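# Fold the skirt in half side to side

## Task

Fold the skirt across its width so one side edge ends up on top of the other side edge, within about three finger-widths; the folded skirt must be fairly flat, entirely on the table, with its lower half lying flat, and both grippers must have released it at the end.

## Robot and tools

Robot: two arms, left_arm and right_arm, each with six revolute joints and a two-finger parallel gripper. Scene frame: origin at table-top height midway between the nominal bases, +x out over the table, +y toward left_arm, +z up. Image sides do not match the arm names. Calibrated bases: left_arm at (+0.009, +0.262, 0) m, right_arm at (+0.026, -0.241, 0) m, both nearly unrotated. Cameras: cam_high, cam_low (fixed, on a stand behind the arms), cam_left_wrist and cam_right_wrist (carried on the grippers), all 896x504.

The command row. Every motion uses a row of exactly 14 numbers, each in [-1, 1], always covering both arms: first left_arm's six joint numbers and its opening, then right_arm's six and its opening. Joint order inside each arm is fixed: shoulder, elbow, wrist roll, wrist pitch, waist, wrist yaw. Joint numbers are offsets, not poses: they are added to that arm's Joint targets as printed at the start of the action (or the move), not to the previous row. Scale: 1.0 equals 2.224 rad for shoulder, elbow and waist, and 8.485 rad for wrist roll, wrist pitch and wrist yaw; so 0.1 rad on the shoulder is about 0.045, on a wrist about 0.0118. Sending 0 for all six holds that arm at its targets. The opening is absolute, not an offset: +1 fully open, -1 closed. Sending 0 means half open, so to leave a gripper unchanged resend its current command.

Joint ranges in rad: waist -2.618 to 3.054, shoulder 0 to 3.142, elbow 0 to 3.142, wrist pitch -1.571 to 1.571, wrist yaw -1.571 to 1.571, wrist roll -2.094 to 2.094. A request more than 0.059 rad beyond a range end is refused for both arms; if the first action of a call fails this, the whole call is rejected. A joint only pushed to its real end is clipped there and the result reports "joint sent to its limit".

Tools. execute_actions(actions, cameras): actions is a list of actions; each action is up to 15 rows, one per 1/30 s step, and a short action repeats its last row to fill 15 steps (0.5 s). Images come back only with an empty actions list or when cameras names them (["all"] for all). move(target, speed, blend, opening_speed, grip_force, blocking, cameras): target is one 14-number row or a list of up to 15 rows; every row's offsets count from the same starting Joint targets. All joints move together along a joint-space path, so grippers travel in curves and do not avoid obstacles or each other. speed is the top joint speed in rad/s (0.01 to 12.57, default 0.5), one value or one per target. blend is a corner-rounding radius in rad (0 = stop at each target). opening_speed is the rate of the gripper command per second on the -1..+1 scale, at least 0.2. grip_force is newtons per finger pad, 10 to 50, one value or one per arm; it persists, and lower forces close slowly. blocking=false returns after about 0.5 s while the move continues. The result adds a move: line (done, off_target, moving, held, fault) and limits=held if steps were withheld. wait(seconds 0 to 10) lets time pass; stop brakes a running move; zoom_image(camera, region=[x0,y0,x1,y1]) enlarges part of the latest image, max 504x504 px; read_manual gives licence texts only; finished_scene(scene) ends the scene irreversibly.

Results. end_effector_position (m) and end_effector_quat_wxyz are in each arm's own base frame; the position is the point between the finger pads, about 1 cm behind the tips, and fingers point along the gripper +z axis. Readings can be off by a few cm at long reach. Joint targets is what your next offsets count from. Joint positions and velocities list each arm in the joint order above, ending with the finger gap in metres (0.093 open). grip_measured is the gripper motor on the -1..+1 scale; pads meet near -0.94, and each millimetre of held width adds about 0.0208. Joint torques follow the same order and include gravity. "joint command not followed" means the clearance check altered some targets. MOTOR HOT appears at 70 C; at 85 C the arm folds itself and idles until cool.

What to avoid: letting the skirt or any part of it fall or end up off the table; releasing cloth while it is still moving; fast hits or hard pressing into the table; any contact or squeeze between the two arms or closing one gripper on the other's fingers; holding stretched poses for long (heat); aiming past reachable poses, which keeps pushing. If an arm is stuck pressing, command its targets back past its measured angles. Large offsets take several actions because target lead is limited. Finish with both grippers opened and lifted clear, then call finished_scene.

Each tool is called after "Call:" by a JSON object that holds its "name" and its "arguments", one argument or row to a line.

## Session

Call:
{"name": "execute_actions", "arguments": {
  "actions": []
}}

Scene clock: 0.00 s.
left_arm: end_effector_position=(+0.3851, +0.0335, +0.0772) grip_measured=+1.000 end_effector_quat_wxyz=(+0.559, -0.077, +0.826, +0.016) | right_arm: end_effector_position=(+0.3884, -0.0147, +0.0709) grip_measured=+1.000 end_effector_quat_wxyz=(+0.554, +0.050, +0.831, -0.009)
Joint names: [shoulder, elbow, wrist roll, wrist pitch, waist, wrist yaw]
Joint positions: left_arm=[1.575 0.357 -0.087 0.834 0.063 -0.055 0.093] | right_arm=[1.609 0.363 0.068 0.849 -0.012 0.06 0.093]
Joint velocities: within noise
Joint torques (N m): no reading
Heat: left arm: 34 °C; right arm: 32 °C.
Joint targets: left_arm=[1.564 0.369 -0.082 0.834 0.062 -0.061] | right_arm=[1.597 0.376 0.063 0.853 -0.012 0.066]
Tool commands: left_gripper/opening=+1.0 right_gripper/opening=+1.0

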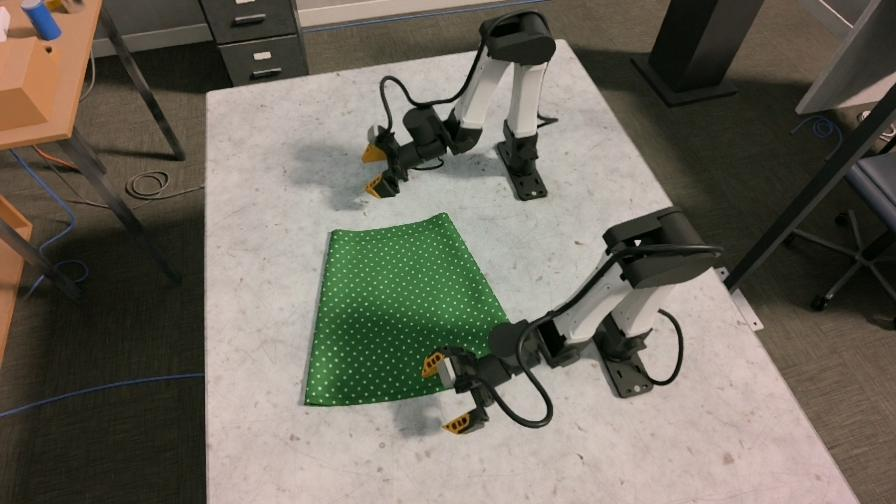

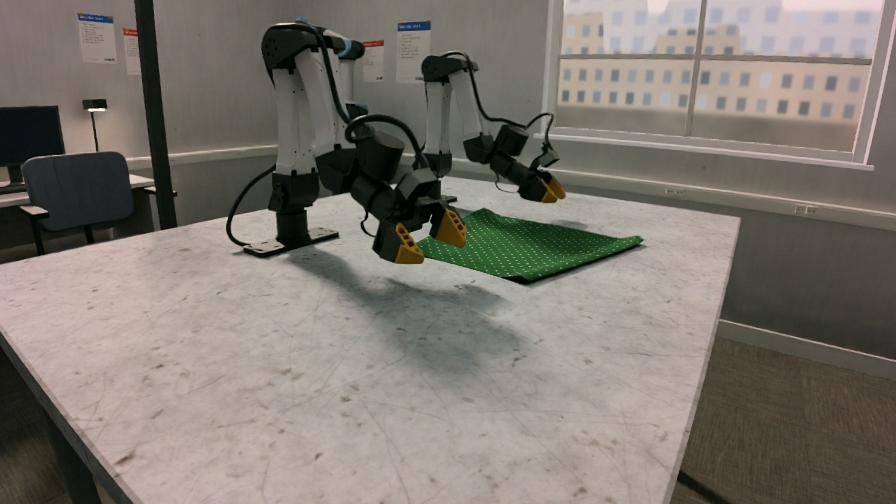

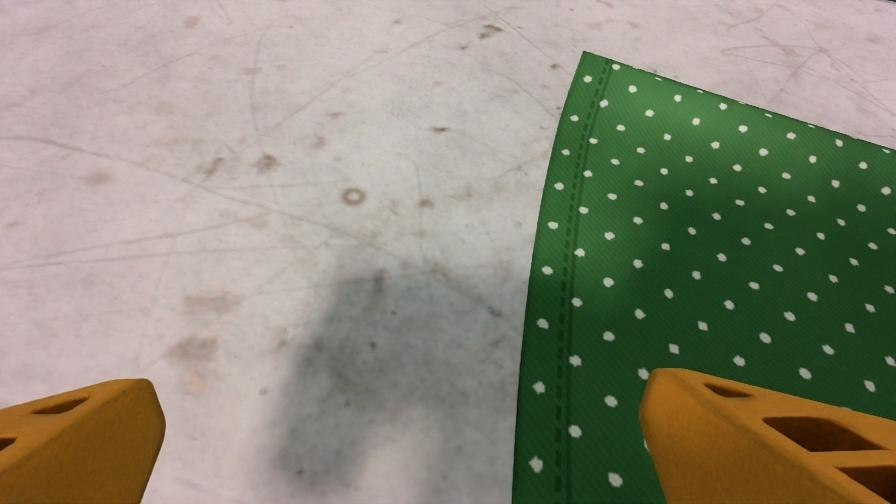

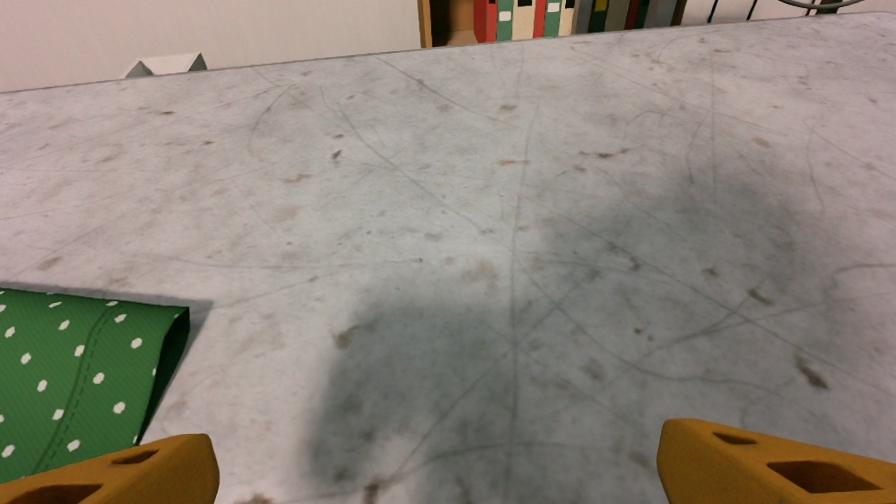

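Call:
{"name": "move", "arguments": {
  "target": [-0.2536, 0.1938, 0.0097, -0.2008, 0.3318, 0.0072, 1, -0.2684, 0.1906, -0.0074, -0.2031, -0.3543, -0.0078, 1],
  "speed": 1.2,
  "cameras": ["all"]
}}

Scene clock: 97.17 s.
left_arm: end_effector_position=(+0.1702, +0.1776, +0.1191) grip_measured=+1.000 end_effector_quat_wxyz=(+0.220, -0.387, +0.890, +0.095) | right_arm: end_effector_position=(+0.1695, -0.1752, +0.1171) grip_measured=+1.000 end_effector_quat_wxyz=(+0.216, +0.386, +0.892, -0.091)
Joint names: [shoulder, elbow, wrist roll, wrist pitch, waist, wrist yaw]
Joint positions: left_arm=[1.015 0.758 -0.018 -0.829 0.801 -0.009 0.093] | right_arm=[1.016 0.756 0.016 -0.837 -0.799 0.004 0.093]
Joint velocities: left_arm=[within noise] | right_arm=[-0.046 0.007 -0.007 0.037 -0.017 -0.007 0]
Joint torques (N m): left_arm=[-2.37 10.91 0.13 1.07 1.21 0.02] | right_arm=[-2.95 8.9 -0.04 0.9 -0.66 -0.19]
Heat: left arm: 46 °C; right arm: 47 °C.
Joint targets: left_arm=[1.000 0.800 0.000 -0.869 0.800 0.000] | right_arm=[1.000 0.800 0.000 -0.870 -0.800 -0.001]
move: off_target (left_arm, right_arm); left_arm: the elbow is farthest, 0.042 rad from its target; right_arm: the elbow is farthest, 0.044 rad from its target

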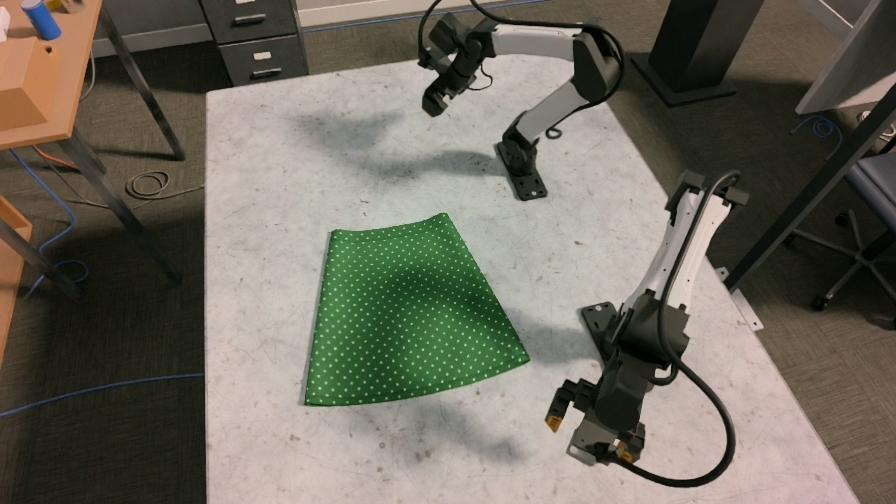

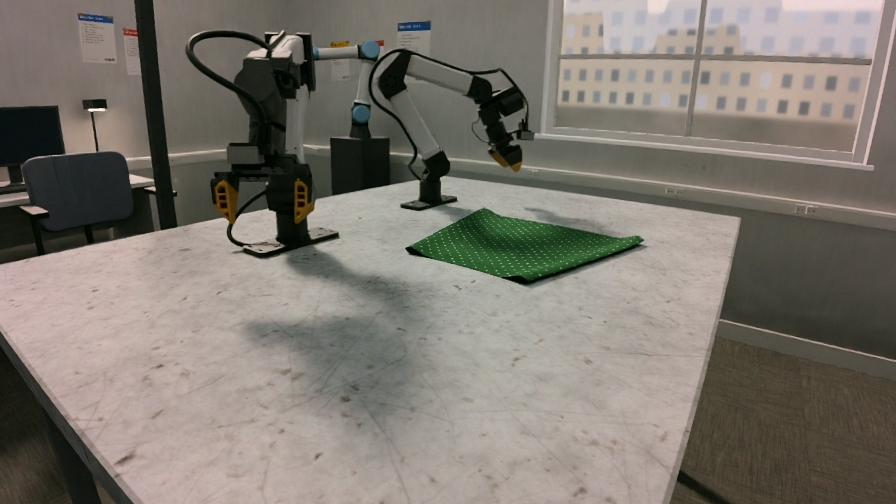

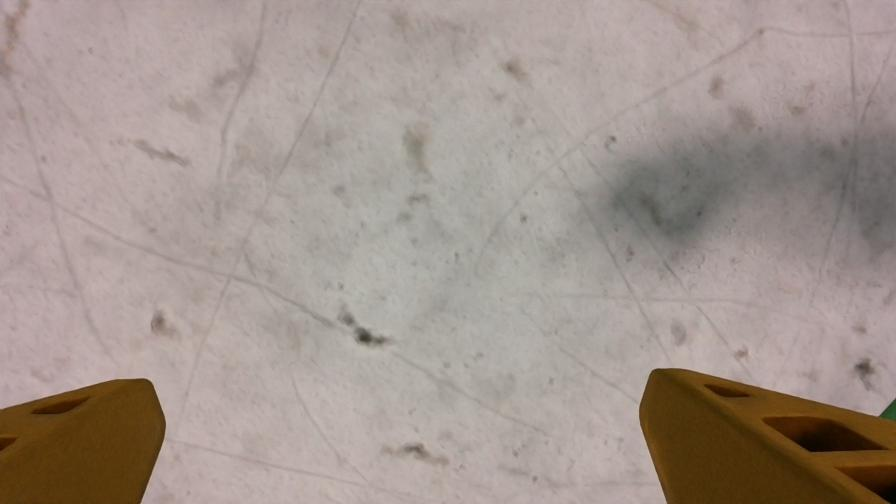

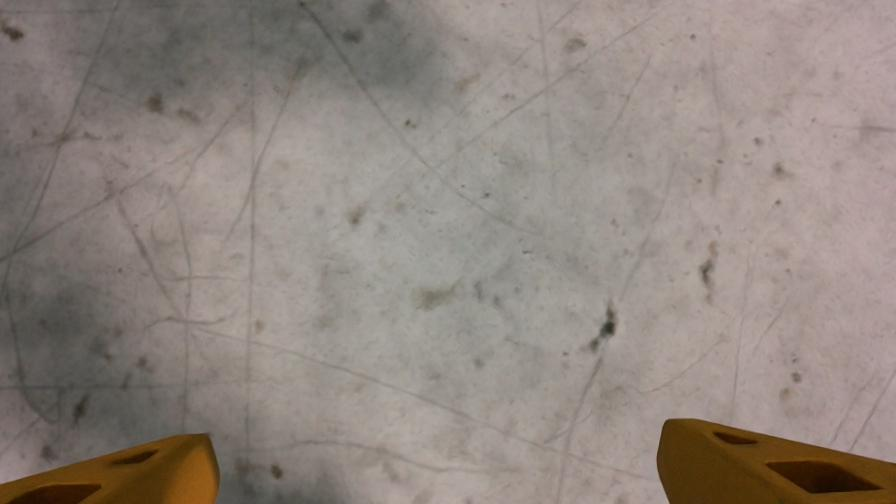

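Call:
{"name": "move", "arguments": {
  "target": [-0.0571, 0.0288, 0, -0.0345, -0.3867, 0, 1, 0.0135, 0.0558, 0, -0.023, 0.4406, 0, 1],
  "speed": 1.2,
  "cameras": ["all"]
}}

Scene clock: 174.77 s.
left_arm: end_effector_position=(+0.1912, -0.0105, +0.1369) grip_measured=+1.000 end_effector_quat_wxyz=(+0.189, +0.025, +0.982, -0.004) | right_arm: end_effector_position=(+0.2226, +0.0405, +0.1381) grip_measured=+1.000 end_effector_quat_wxyz=(+0.192, -0.086, +0.977, +0.018)
Joint names: [shoulder, elbow, wrist roll, wrist pitch, waist, wrist yaw]
Joint positions: left_arm=[0.887 0.821 -0.008 -1.125 -0.058 -0.004 0.093] | right_arm=[1.027 0.879 0.004 -1.035 0.18 0 0.093]
Joint torques (N m): left_arm=[-1.17 10.65 0.12 0.92 -0.08 -0.02] | right_arm=[-1.18 8.75 -0.02 0.79 0.46 -0.14]
Heat: left arm: 49 °C; right arm: 46 °C.
Joint targets: left_arm=[0.873 0.864 0.000 -1.162 -0.060 0.000] | right_arm=[1.030 0.924 0.000 -1.066 0.180 -0.001]
move: off_target (left_arm, right_arm); left_arm: the elbow is farthest, 0.043 rad from its target; right_arm: the elbow is farthest, 0.045 rad from its target

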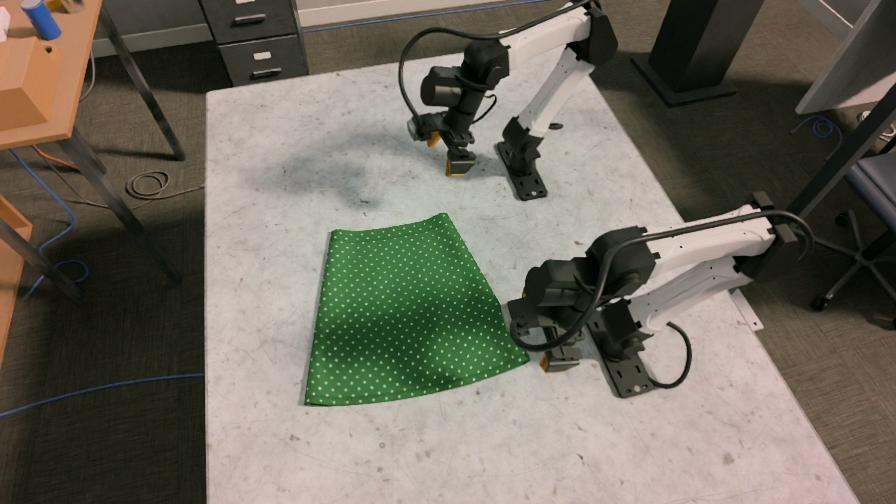

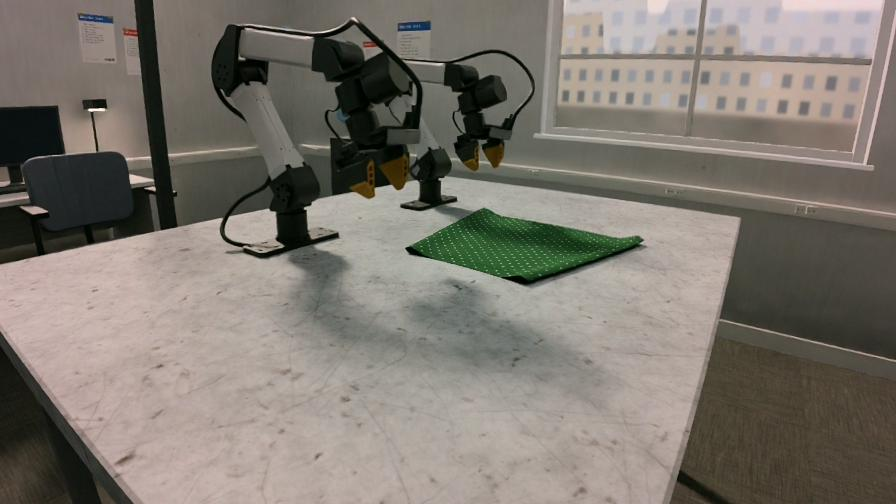

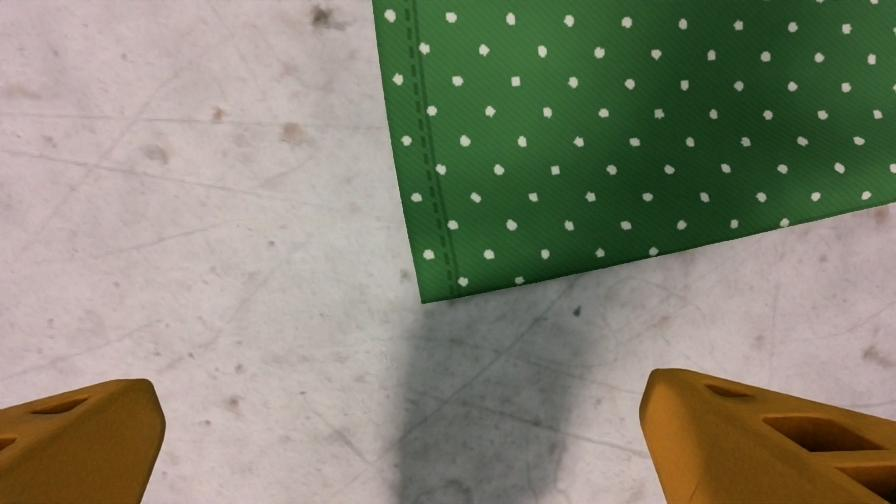

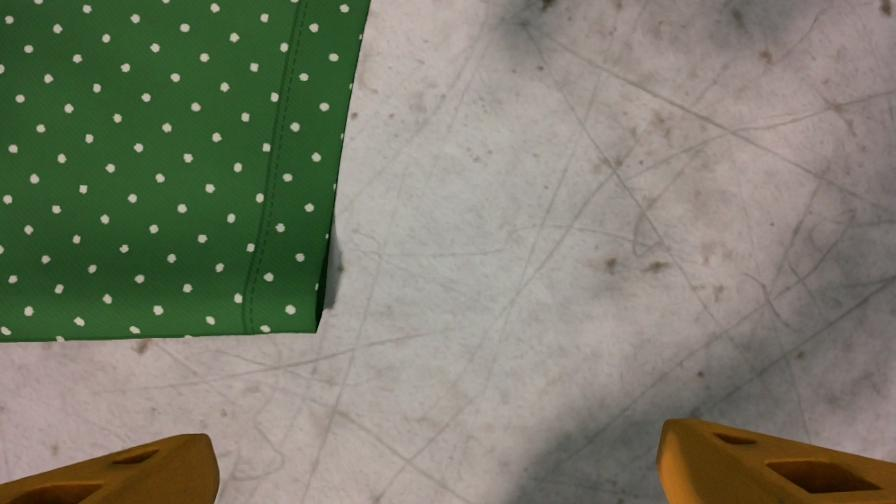

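Call:
{"name": "move", "arguments": {
  "target": [0.2190, 0.0121, -0.2205, 0.0088, -0.0562, 0, 0.0, 0.2419, 0.067, -0.1391, 0.0007, 0.1475, 0, 0.0],
  "speed": 1.2,
  "cameras": ["all"]
}}

Scene clock: 235.30 s.
left_arm: end_effector_position=(+0.1926, -0.0327, +0.0635) grip_measured=+0.003 end_effector_quat_wxyz=(+0.012, +0.745, -0.667, -0.022) | right_arm: end_effector_position=(+0.2266, +0.1234, +0.0633) grip_measured=+0.001 end_effector_quat_wxyz=(+0.004, +0.741, -0.671, +0.005)
Joint names: [shoulder, elbow, wrist roll, wrist pitch, waist, wrist yaw]
Joint positions: left_arm=[1.356 0.852 -1.851 -1.116 -0.17 -0.003 0.045] | right_arm=[1.561 1.032 -1.163 -1.047 0.506 0.012 0.045]
Joint torques (N m): left_arm=[-2.33 9.29 -0.15 0.55 -0.2 -0.08] | right_arm=[-4.27 7.62 -0.06 0.14 0.44 -0.18]
Heat: left arm: 47 °C; right arm: 52 °C.
Joint targets: left_arm=[1.360 0.891 -1.871 -1.088 -0.185 0.000] | right_arm=[1.568 1.073 -1.180 -1.060 0.508 -0.001]
move: off_target (left_arm, right_arm); left_arm: the elbow is farthest, 0.039 rad from its target; right_arm: the elbow is farthest, 0.041 rad from its target

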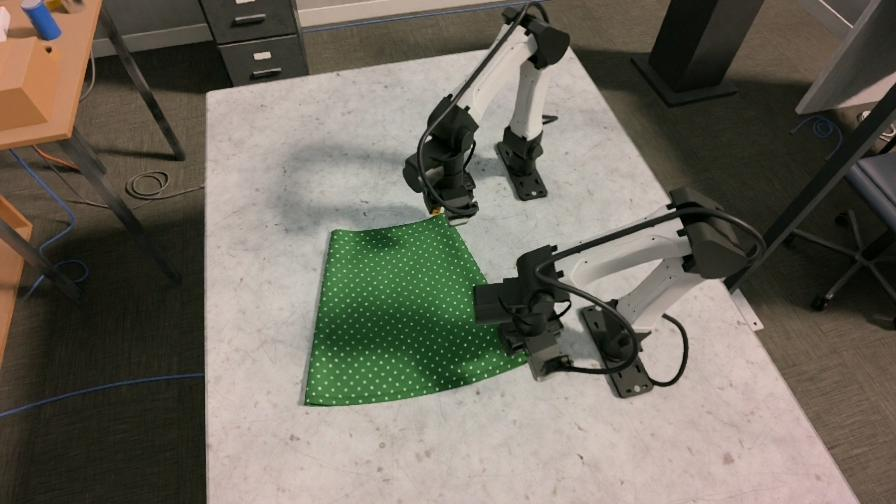

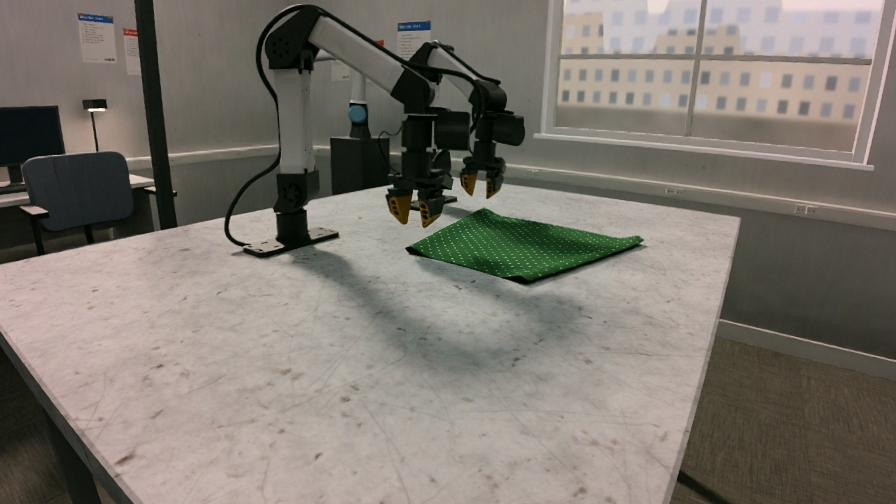

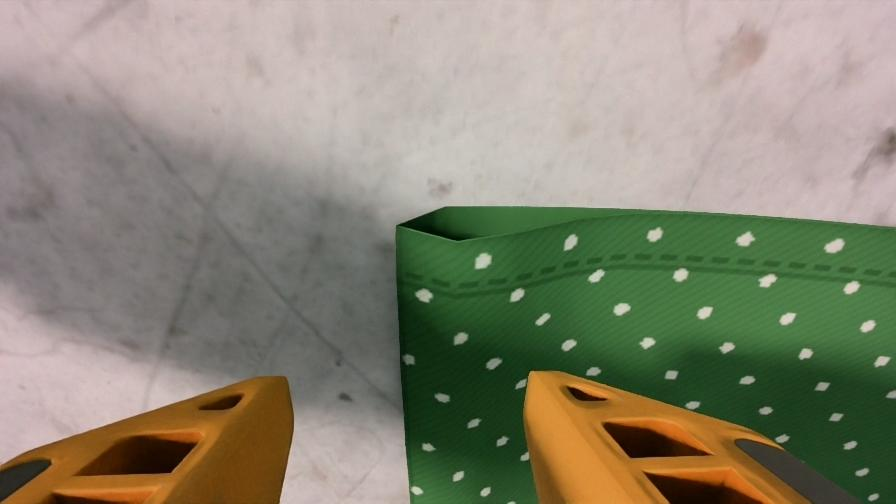

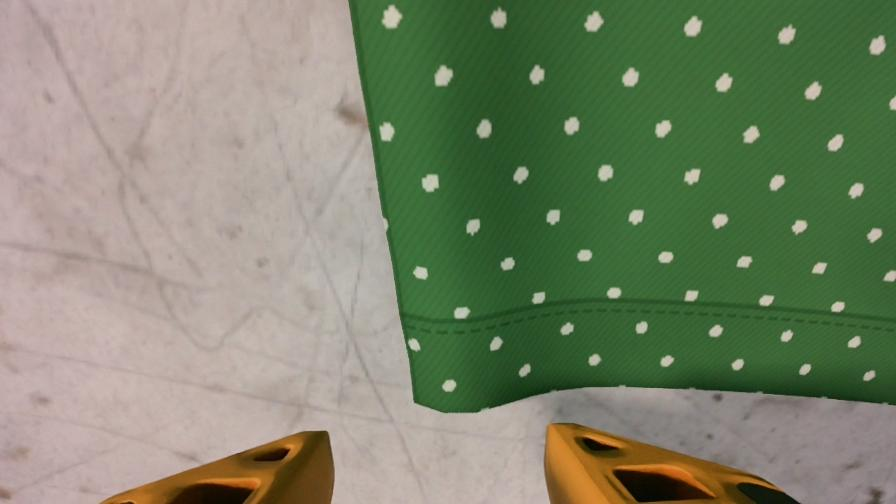

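Call:
{"name": "move", "arguments": {
  "target": [0.0175, -0.0688, -0.0046, 0.0284, -0.0162, 0, 0.0, 0.0202, -0.0625, 0, 0.0224, 0, 0, 0.0],
  "speed": 0.4,
  "cameras": ["cam_low", "cam_left_wrist", "cam_right_wrist"]
}}

Scene clock: 264.77 s.
left_arm: end_effector_position=(+0.2121, -0.0438, +0.0316) grip_measured=+0.003 end_effector_quat_wxyz=(-0.012, +0.746, -0.665, +0.019) | right_arm: end_effector_position=(+0.2311, +0.1259, +0.0323) grip_measured=+0.001 end_effector_quat_wxyz=(-0.005, +0.741, -0.671, +0.008)
Joint names: [shoulder, elbow, wrist roll, wrist pitch, waist, wrist yaw]
Joint positions: left_arm=[1.396 0.749 -1.891 -0.88 -0.206 -0.003 0.045] | right_arm=[1.605 0.946 -1.163 -0.896 0.506 0.012 0.045]
Joint torques (N m): left_arm=[-2.59 4.38 -0.15 0.8 -0.18 -0.09] | right_arm=[-4.51 3.36 -0.02 0.53 0.44 -0.2]
Heat: left arm: 48 °C; right arm: 47 °C.
Joint targets: left_arm=[1.399 0.738 -1.910 -0.847 -0.221 0.000] | right_arm=[1.613 0.934 -1.180 -0.870 0.508 -0.001]
move: done
Images, in order (width x height): cam_low 896x504, cam_left_wrist 896x504, cam_right_wrist 896x504.

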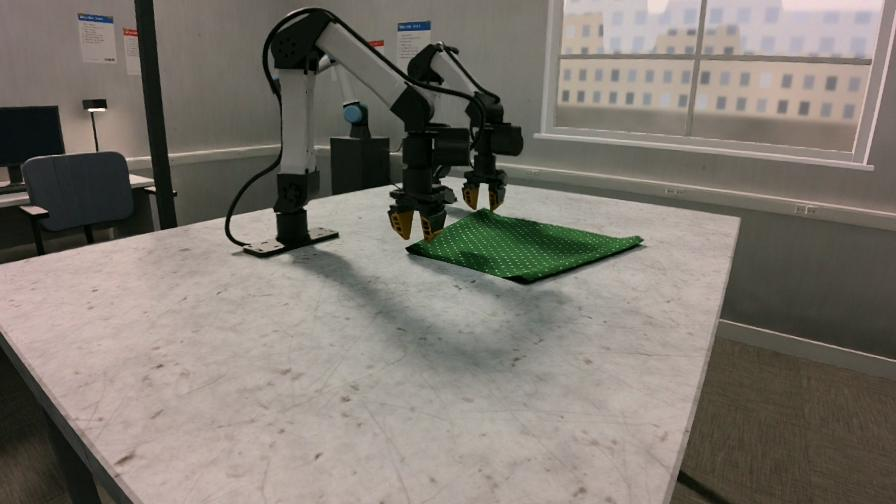

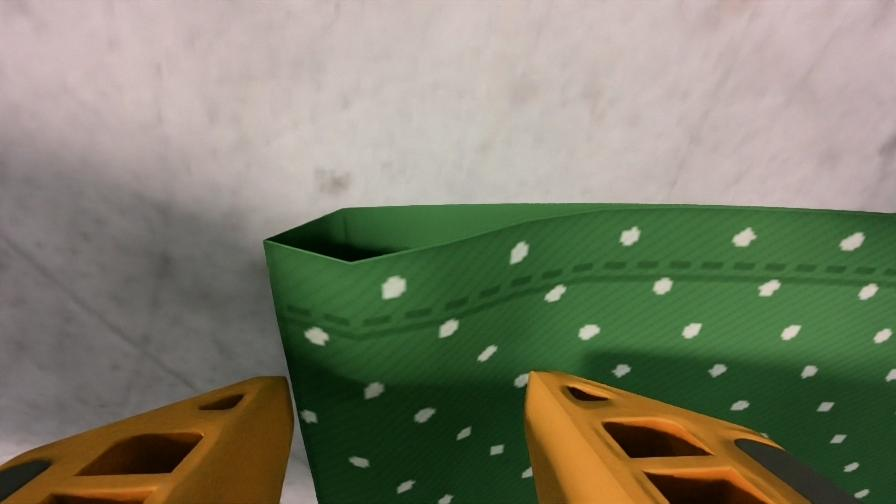

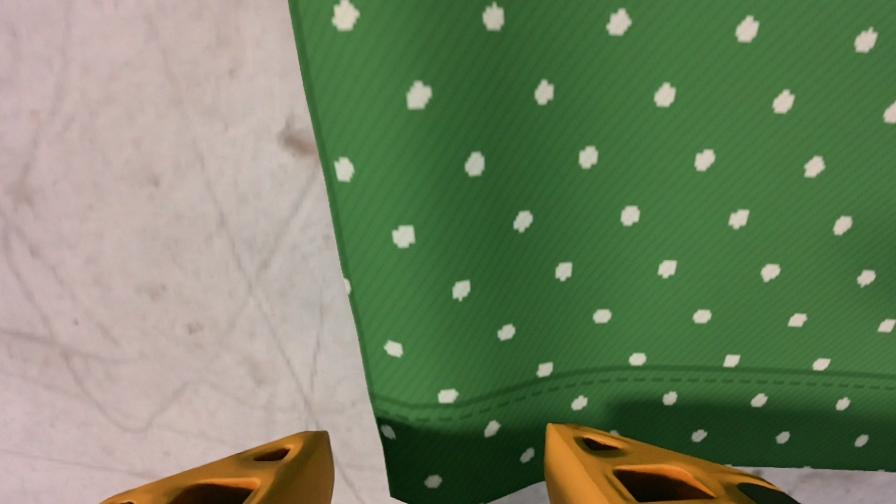

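Call:
{"name": "move", "arguments": {
  "target": [-0.0085, -0.0373, -0.0112, 0.0022, -0.0103, 0, 0.0, 0.0063, -0.0256, -0.0091, 0.0066, 0.0045, 0, 0.0],
  "speed": 0.3,
  "cameras": ["cam_low", "cam_left_wrist", "cam_right_wrist"]
}}

Scene clock: 297.67 s.
left_arm: end_effector_position=(+0.1914, -0.0438, +0.0154) grip_measured=+0.003 end_effector_quat_wxyz=(-0.001, +0.770, -0.639, -0.002) | right_arm: end_effector_position=(+0.2246, +0.1222, +0.0161) grip_measured=+0.001 end_effector_quat_wxyz=(+0.002, +0.766, -0.642, +0.006)
Joint names: [shoulder, elbow, wrist roll, wrist pitch, waist, wrist yaw]
Joint positions: left_arm=[1.391 0.676 -1.985 -0.858 -0.229 -0.004 0.045] | right_arm=[1.619 0.889 -1.24 -0.84 0.506 0.012 0.045]
Joint torques (N m): left_arm=[-3.54 3.11 -0.16 0.67 -0.18 -0.09] | right_arm=[-4.3 3.19 -0.03 0.5 0.49 -0.21]
Heat: left arm: 43 °C; right arm: 43 °C.
Joint targets: left_arm=[1.380 0.655 -2.005 -0.828 -0.244 0.000] | right_arm=[1.627 0.877 -1.257 -0.814 0.518 -0.001]
move: done
Images, in order (width x height): cam_low 896x504, cam_left_wrist 896x504, cam_right_wrist 896x504.

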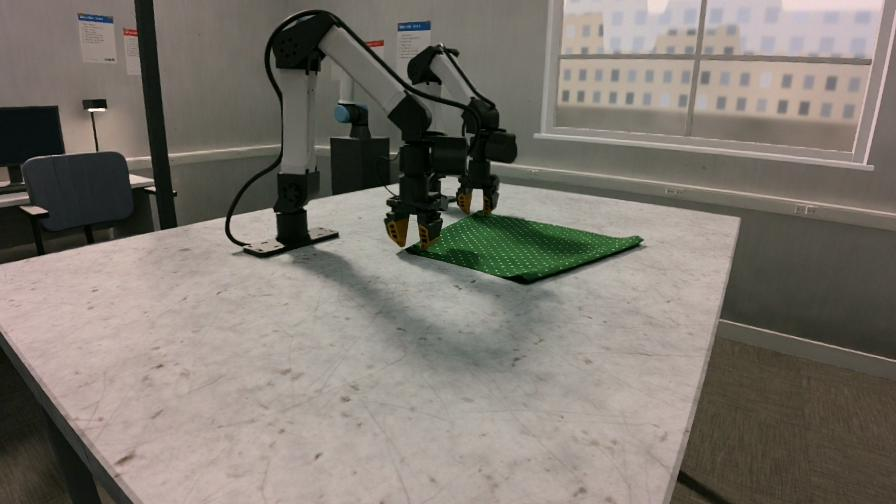

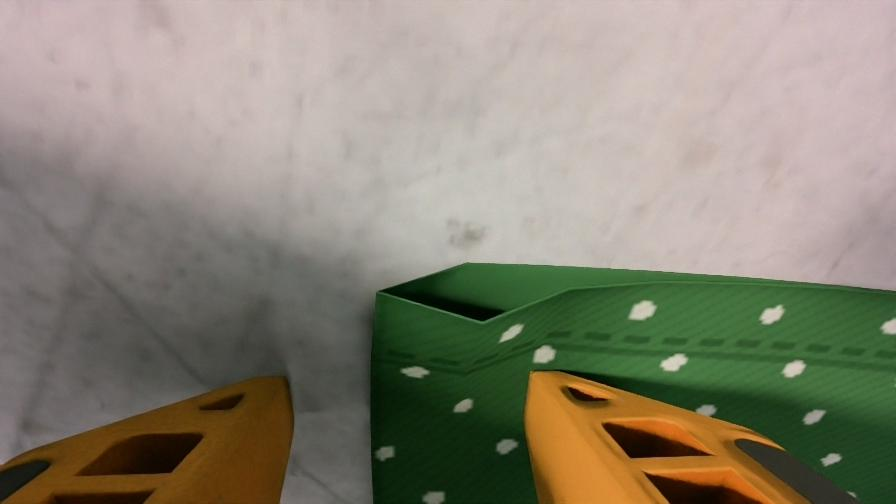

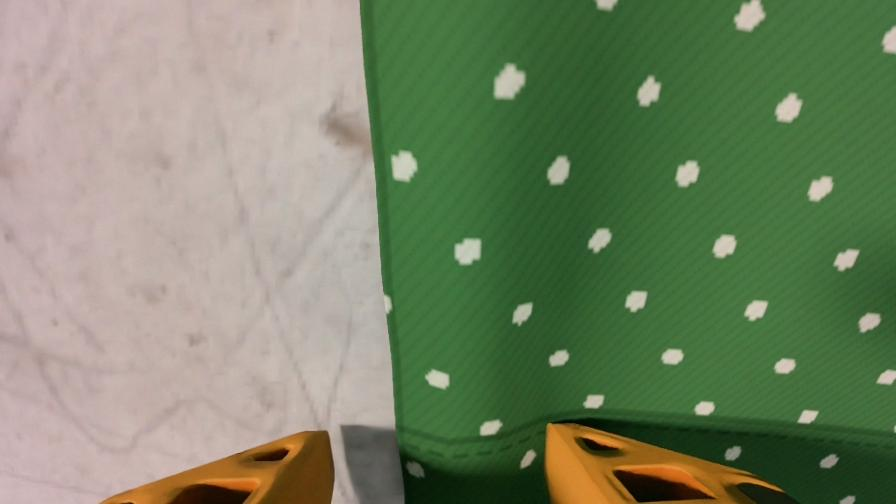

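Call:
{"name": "move", "arguments": {
  "target": [0.0036, -0.0121, 0, 0.0045, 0, 0, 0.0, 0.0081, -0.0076, 0, 0.0041, 0, 0, 0.0],
  "speed": 0.2,
  "cameras": ["cam_low", "cam_left_wrist", "cam_right_wrist"]
}}

Scene clock: 310.07 s.
left_arm: end_effector_position=(+0.1918, -0.0439, +0.0145) grip_measured=+0.003 end_effector_quat_wxyz=(-0.005, +0.770, -0.639, +0.005) | right_arm: end_effector_position=(+0.2250, +0.1225, +0.0126) grip_measured=+0.001 end_effector_quat_wxyz=(+0.001, +0.767, -0.642, +0.006)
Joint names: [shoulder, elbow, wrist roll, wrist pitch, waist, wrist yaw]
Joint positions: left_arm=[1.379 0.662 -1.985 -0.841 -0.229 -0.004 0.045] | right_arm=[1.627 0.882 -1.242 -0.823 0.506 0.012 0.045]
Joint torques (N m): left_arm=[-1.81 1.96 -0.16 0.92 -0.17 -0.08] | right_arm=[-3.44 2.41 -0.02 0.7 0.44 -0.18]
Heat: left arm: 42 °C; right arm: 42 °C.
Joint targets: left_arm=[1.388 0.628 -2.005 -0.790 -0.244 0.000] | right_arm=[1.645 0.860 -1.257 -0.779 0.518 -0.001]
move: off_target (left_arm, right_arm); left_arm: the wrist pitch is farthest, 0.052 rad from its target; right_arm: the wrist pitch is farthest, 0.044 rad from its target
Images, in order (width x height): cam_low 896x504, cam_left_wrist 896x504, cam_right_wrist 896x504.

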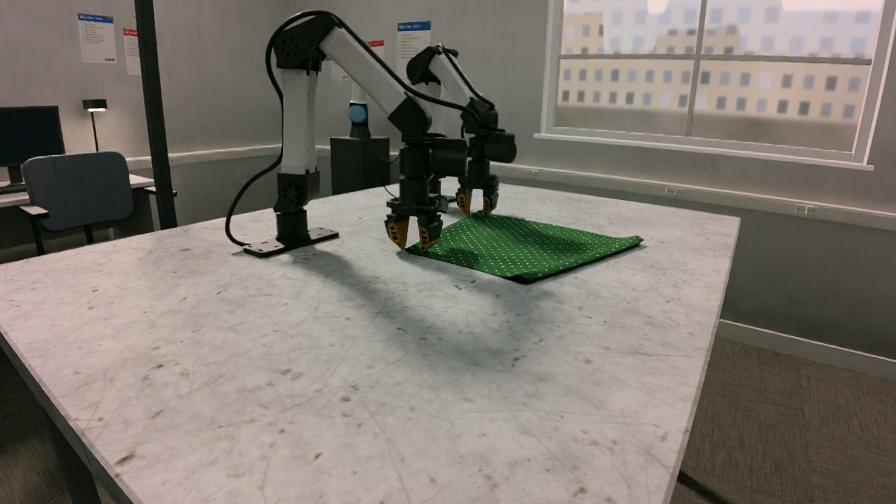

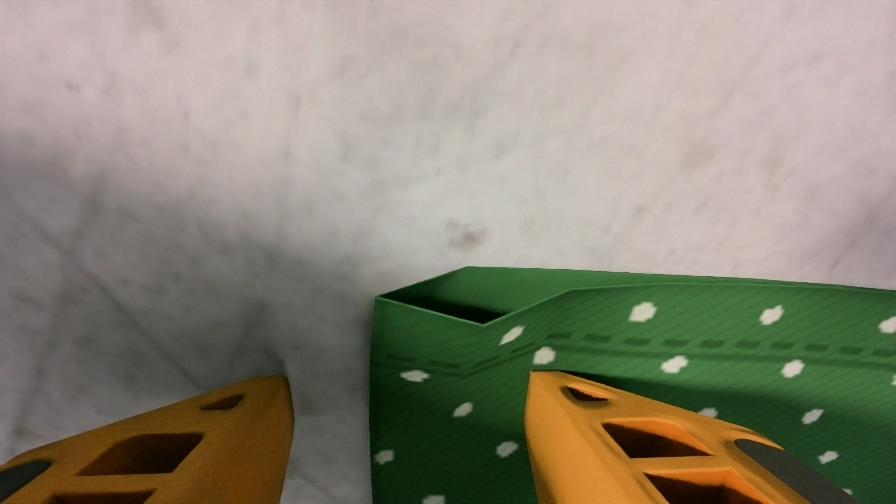

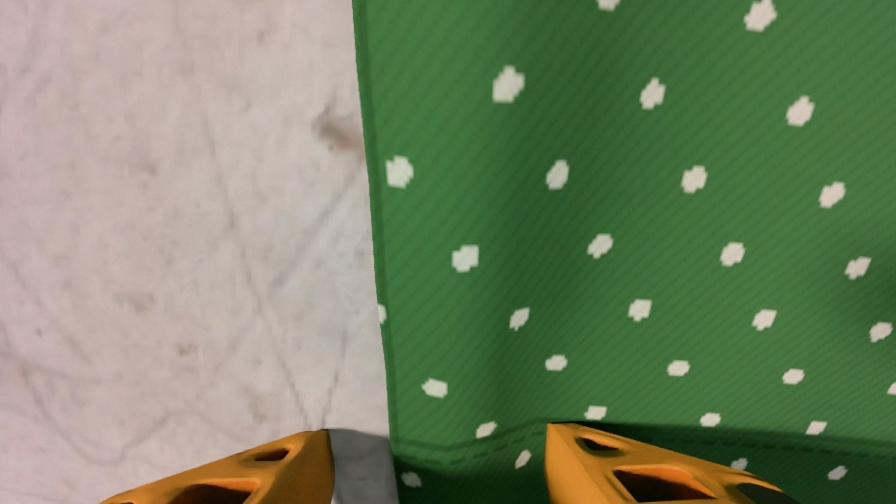

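Call:
{"name": "move", "arguments": {
  "target": [0, 0, 0, 0, 0, 0, -1, 0, 0, 0, 0, 0, 0, -1],
  "speed": 0.5,
  "opening_speed": 1.0,
  "cameras": ["cam_low", "cam_left_wrist", "cam_right_wrist"]
}}

Scene clock: 315.57 s.
left_arm: end_effector_position=(+0.2036, -0.0432, +0.0146) grip_measured=-0.984 end_effector_quat_wxyz=(-0.024, +0.770, -0.637, +0.021) | right_arm: end_effector_position=(+0.2324, +0.1261, +0.0128) grip_measured=-0.975 end_effector_quat_wxyz=(-0.015, +0.766, -0.642, +0.012)
Joint names: [shoulder, elbow, wrist roll, wrist pitch, waist, wrist yaw]
Joint positions: left_arm=[1.379 0.66 -1.988 -0.792 -0.229 -0.024 0] | right_arm=[1.627 0.882 -1.242 -0.789 0.505 0.012 0]
Joint torques (N m): left_arm=[-1.92 2.14 -0.14 0.53 -0.17 0] | right_arm=[-3.51 2.56 -0.03 0.43 0.43 -0.18]
Heat: left arm: 42 °C; right arm: 42 °C.
Joint targets: left_arm=[1.388 0.628 -2.005 -0.790 -0.244 0.000] | right_arm=[1.645 0.860 -1.257 -0.779 0.518 -0.001]
move: done
Images, in order (width x height): cam_low 896x504, cam_left_wrist 896x504, cam_right_wrist 896x504.

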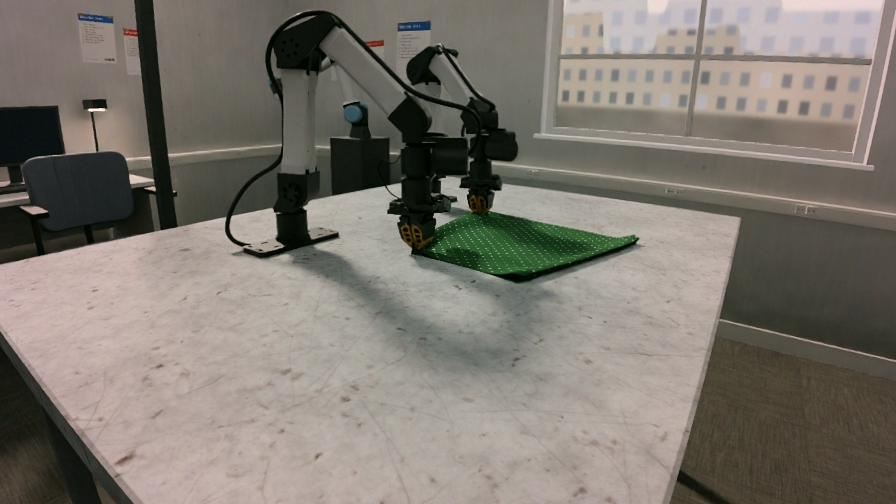

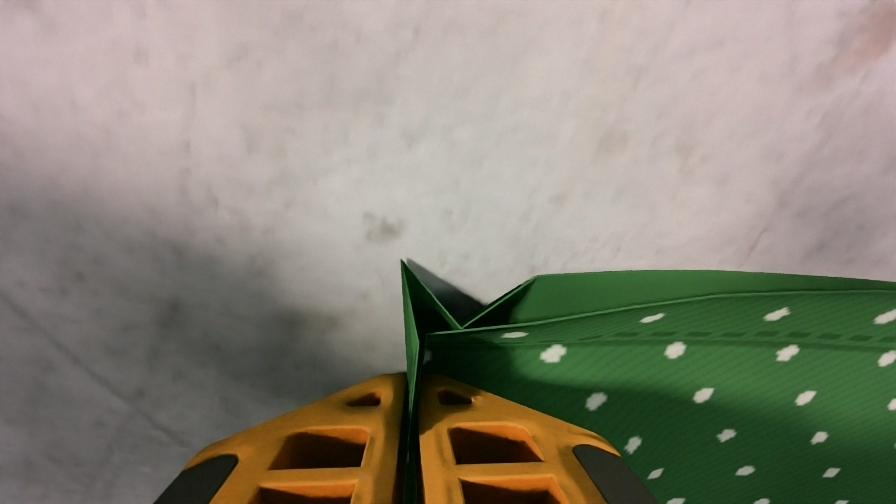

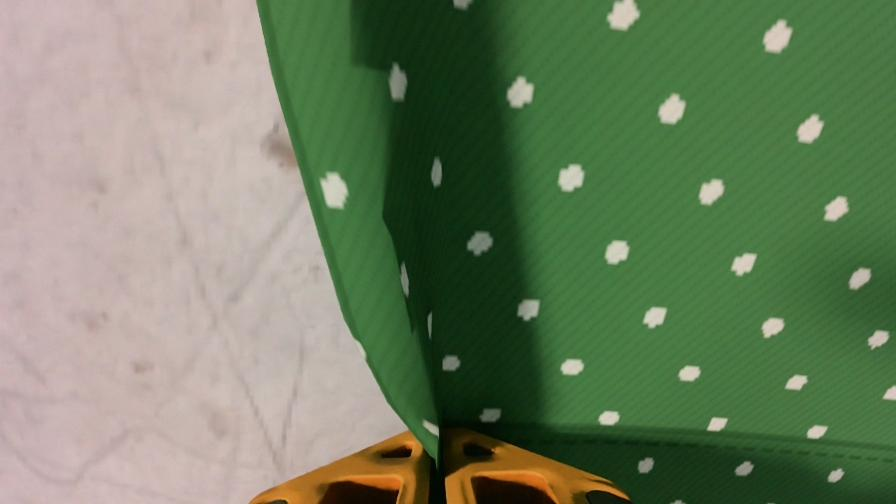

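Call:
{"name": "move", "arguments": {
  "target": [
    [-0.0081, 0.0414, 0, -0.0106, 0, 0, -1, -0.0148, 0.0315, 0, -0.009, 0, 0, -1],
    [-0.1396, -0.0621, 0, -0.023, -0.0324, 0, -1, -0.112, -0.0787, 0.0167, -0.0101, 0.0616, 0, -1]
  ],
  "speed": 0.25,
  "cameras": ["all"]
}}

Scene clock: 344.00 s.
left_arm: end_effector_position=(+0.1358, -0.0413, +0.0198) grip_measured=-0.985 end_effector_quat_wxyz=(-0.008, +0.746, -0.666, +0.011) | right_arm: end_effector_position=(+0.1625, +0.1223, +0.0152) grip_measured=-0.975 end_effector_quat_wxyz=(+0.003, +0.780, -0.626, +0.005)
Joint names: [shoulder, elbow, wrist roll, wrist pitch, waist, wrist yaw]
Joint positions: left_arm=[1.092 0.505 -1.986 -0.958 -0.302 -0.006 0] | right_arm=[1.421 0.699 -1.133 -0.852 0.655 0.012 0]
Joint torques (N m): left_arm=[-1.85 4.05 -0.14 0.15 -0.14 -0.05] | right_arm=[-5.59 3.14 0.17 0.15 0.44 -0.18]
Heat: left arm: 40 °C; right arm: 39 °C.
Joint targets: left_arm=[1.077 0.490 -2.005 -0.985 -0.316 0.000] | right_arm=[1.396 0.685 -1.116 -0.864 0.655 -0.001]
move: done

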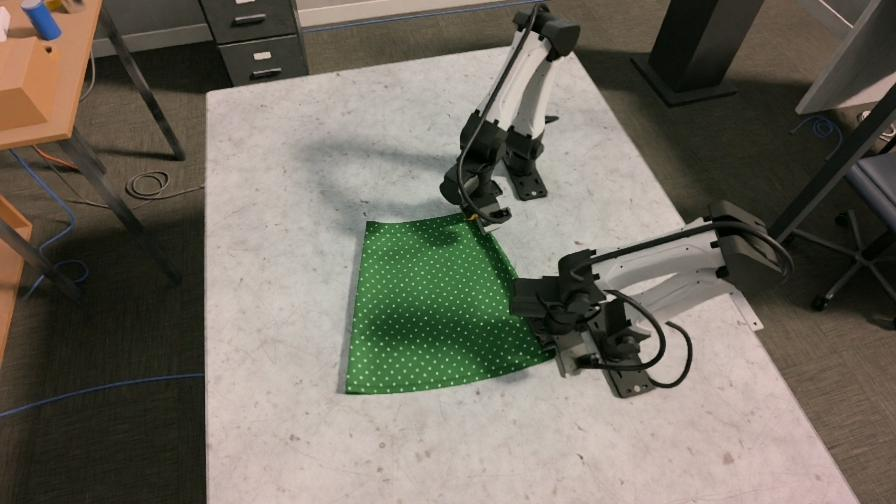

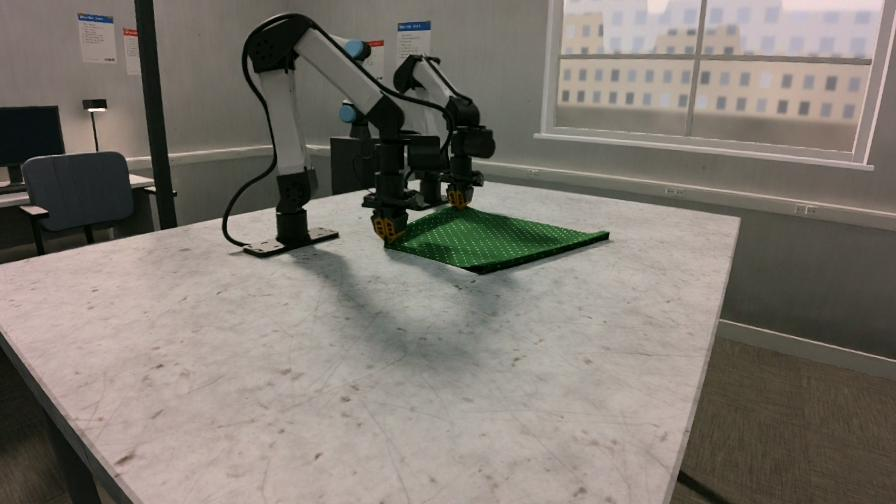

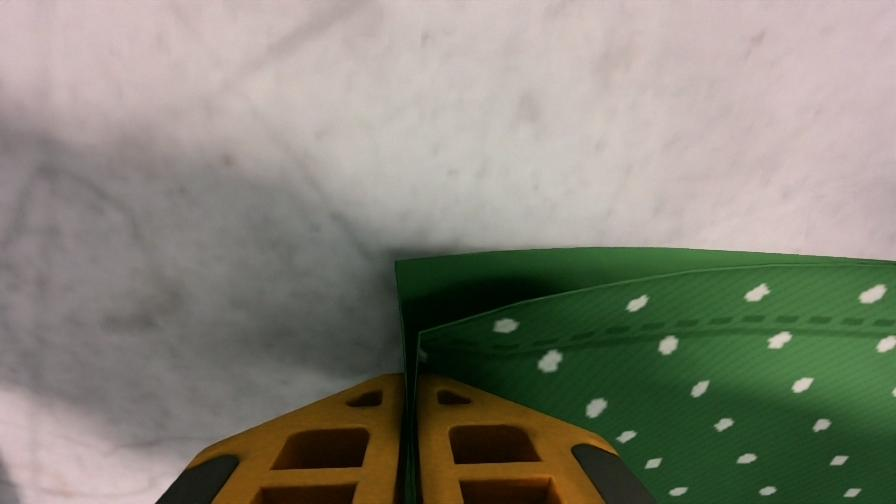

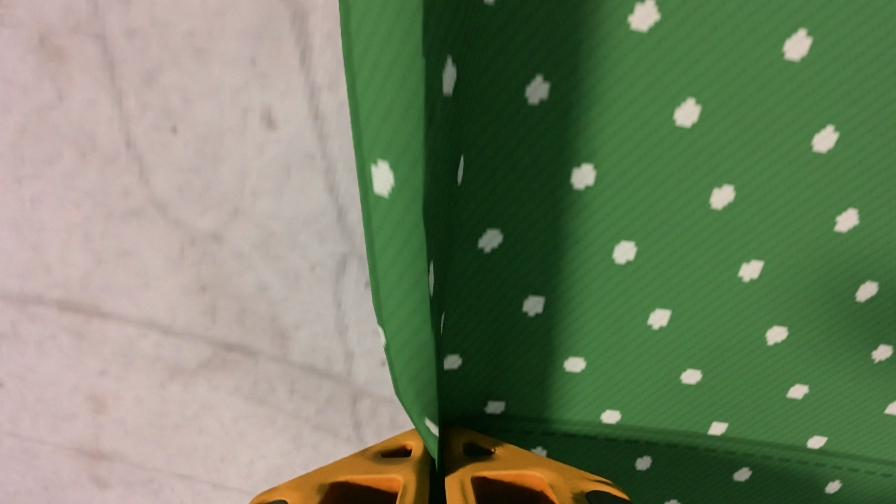

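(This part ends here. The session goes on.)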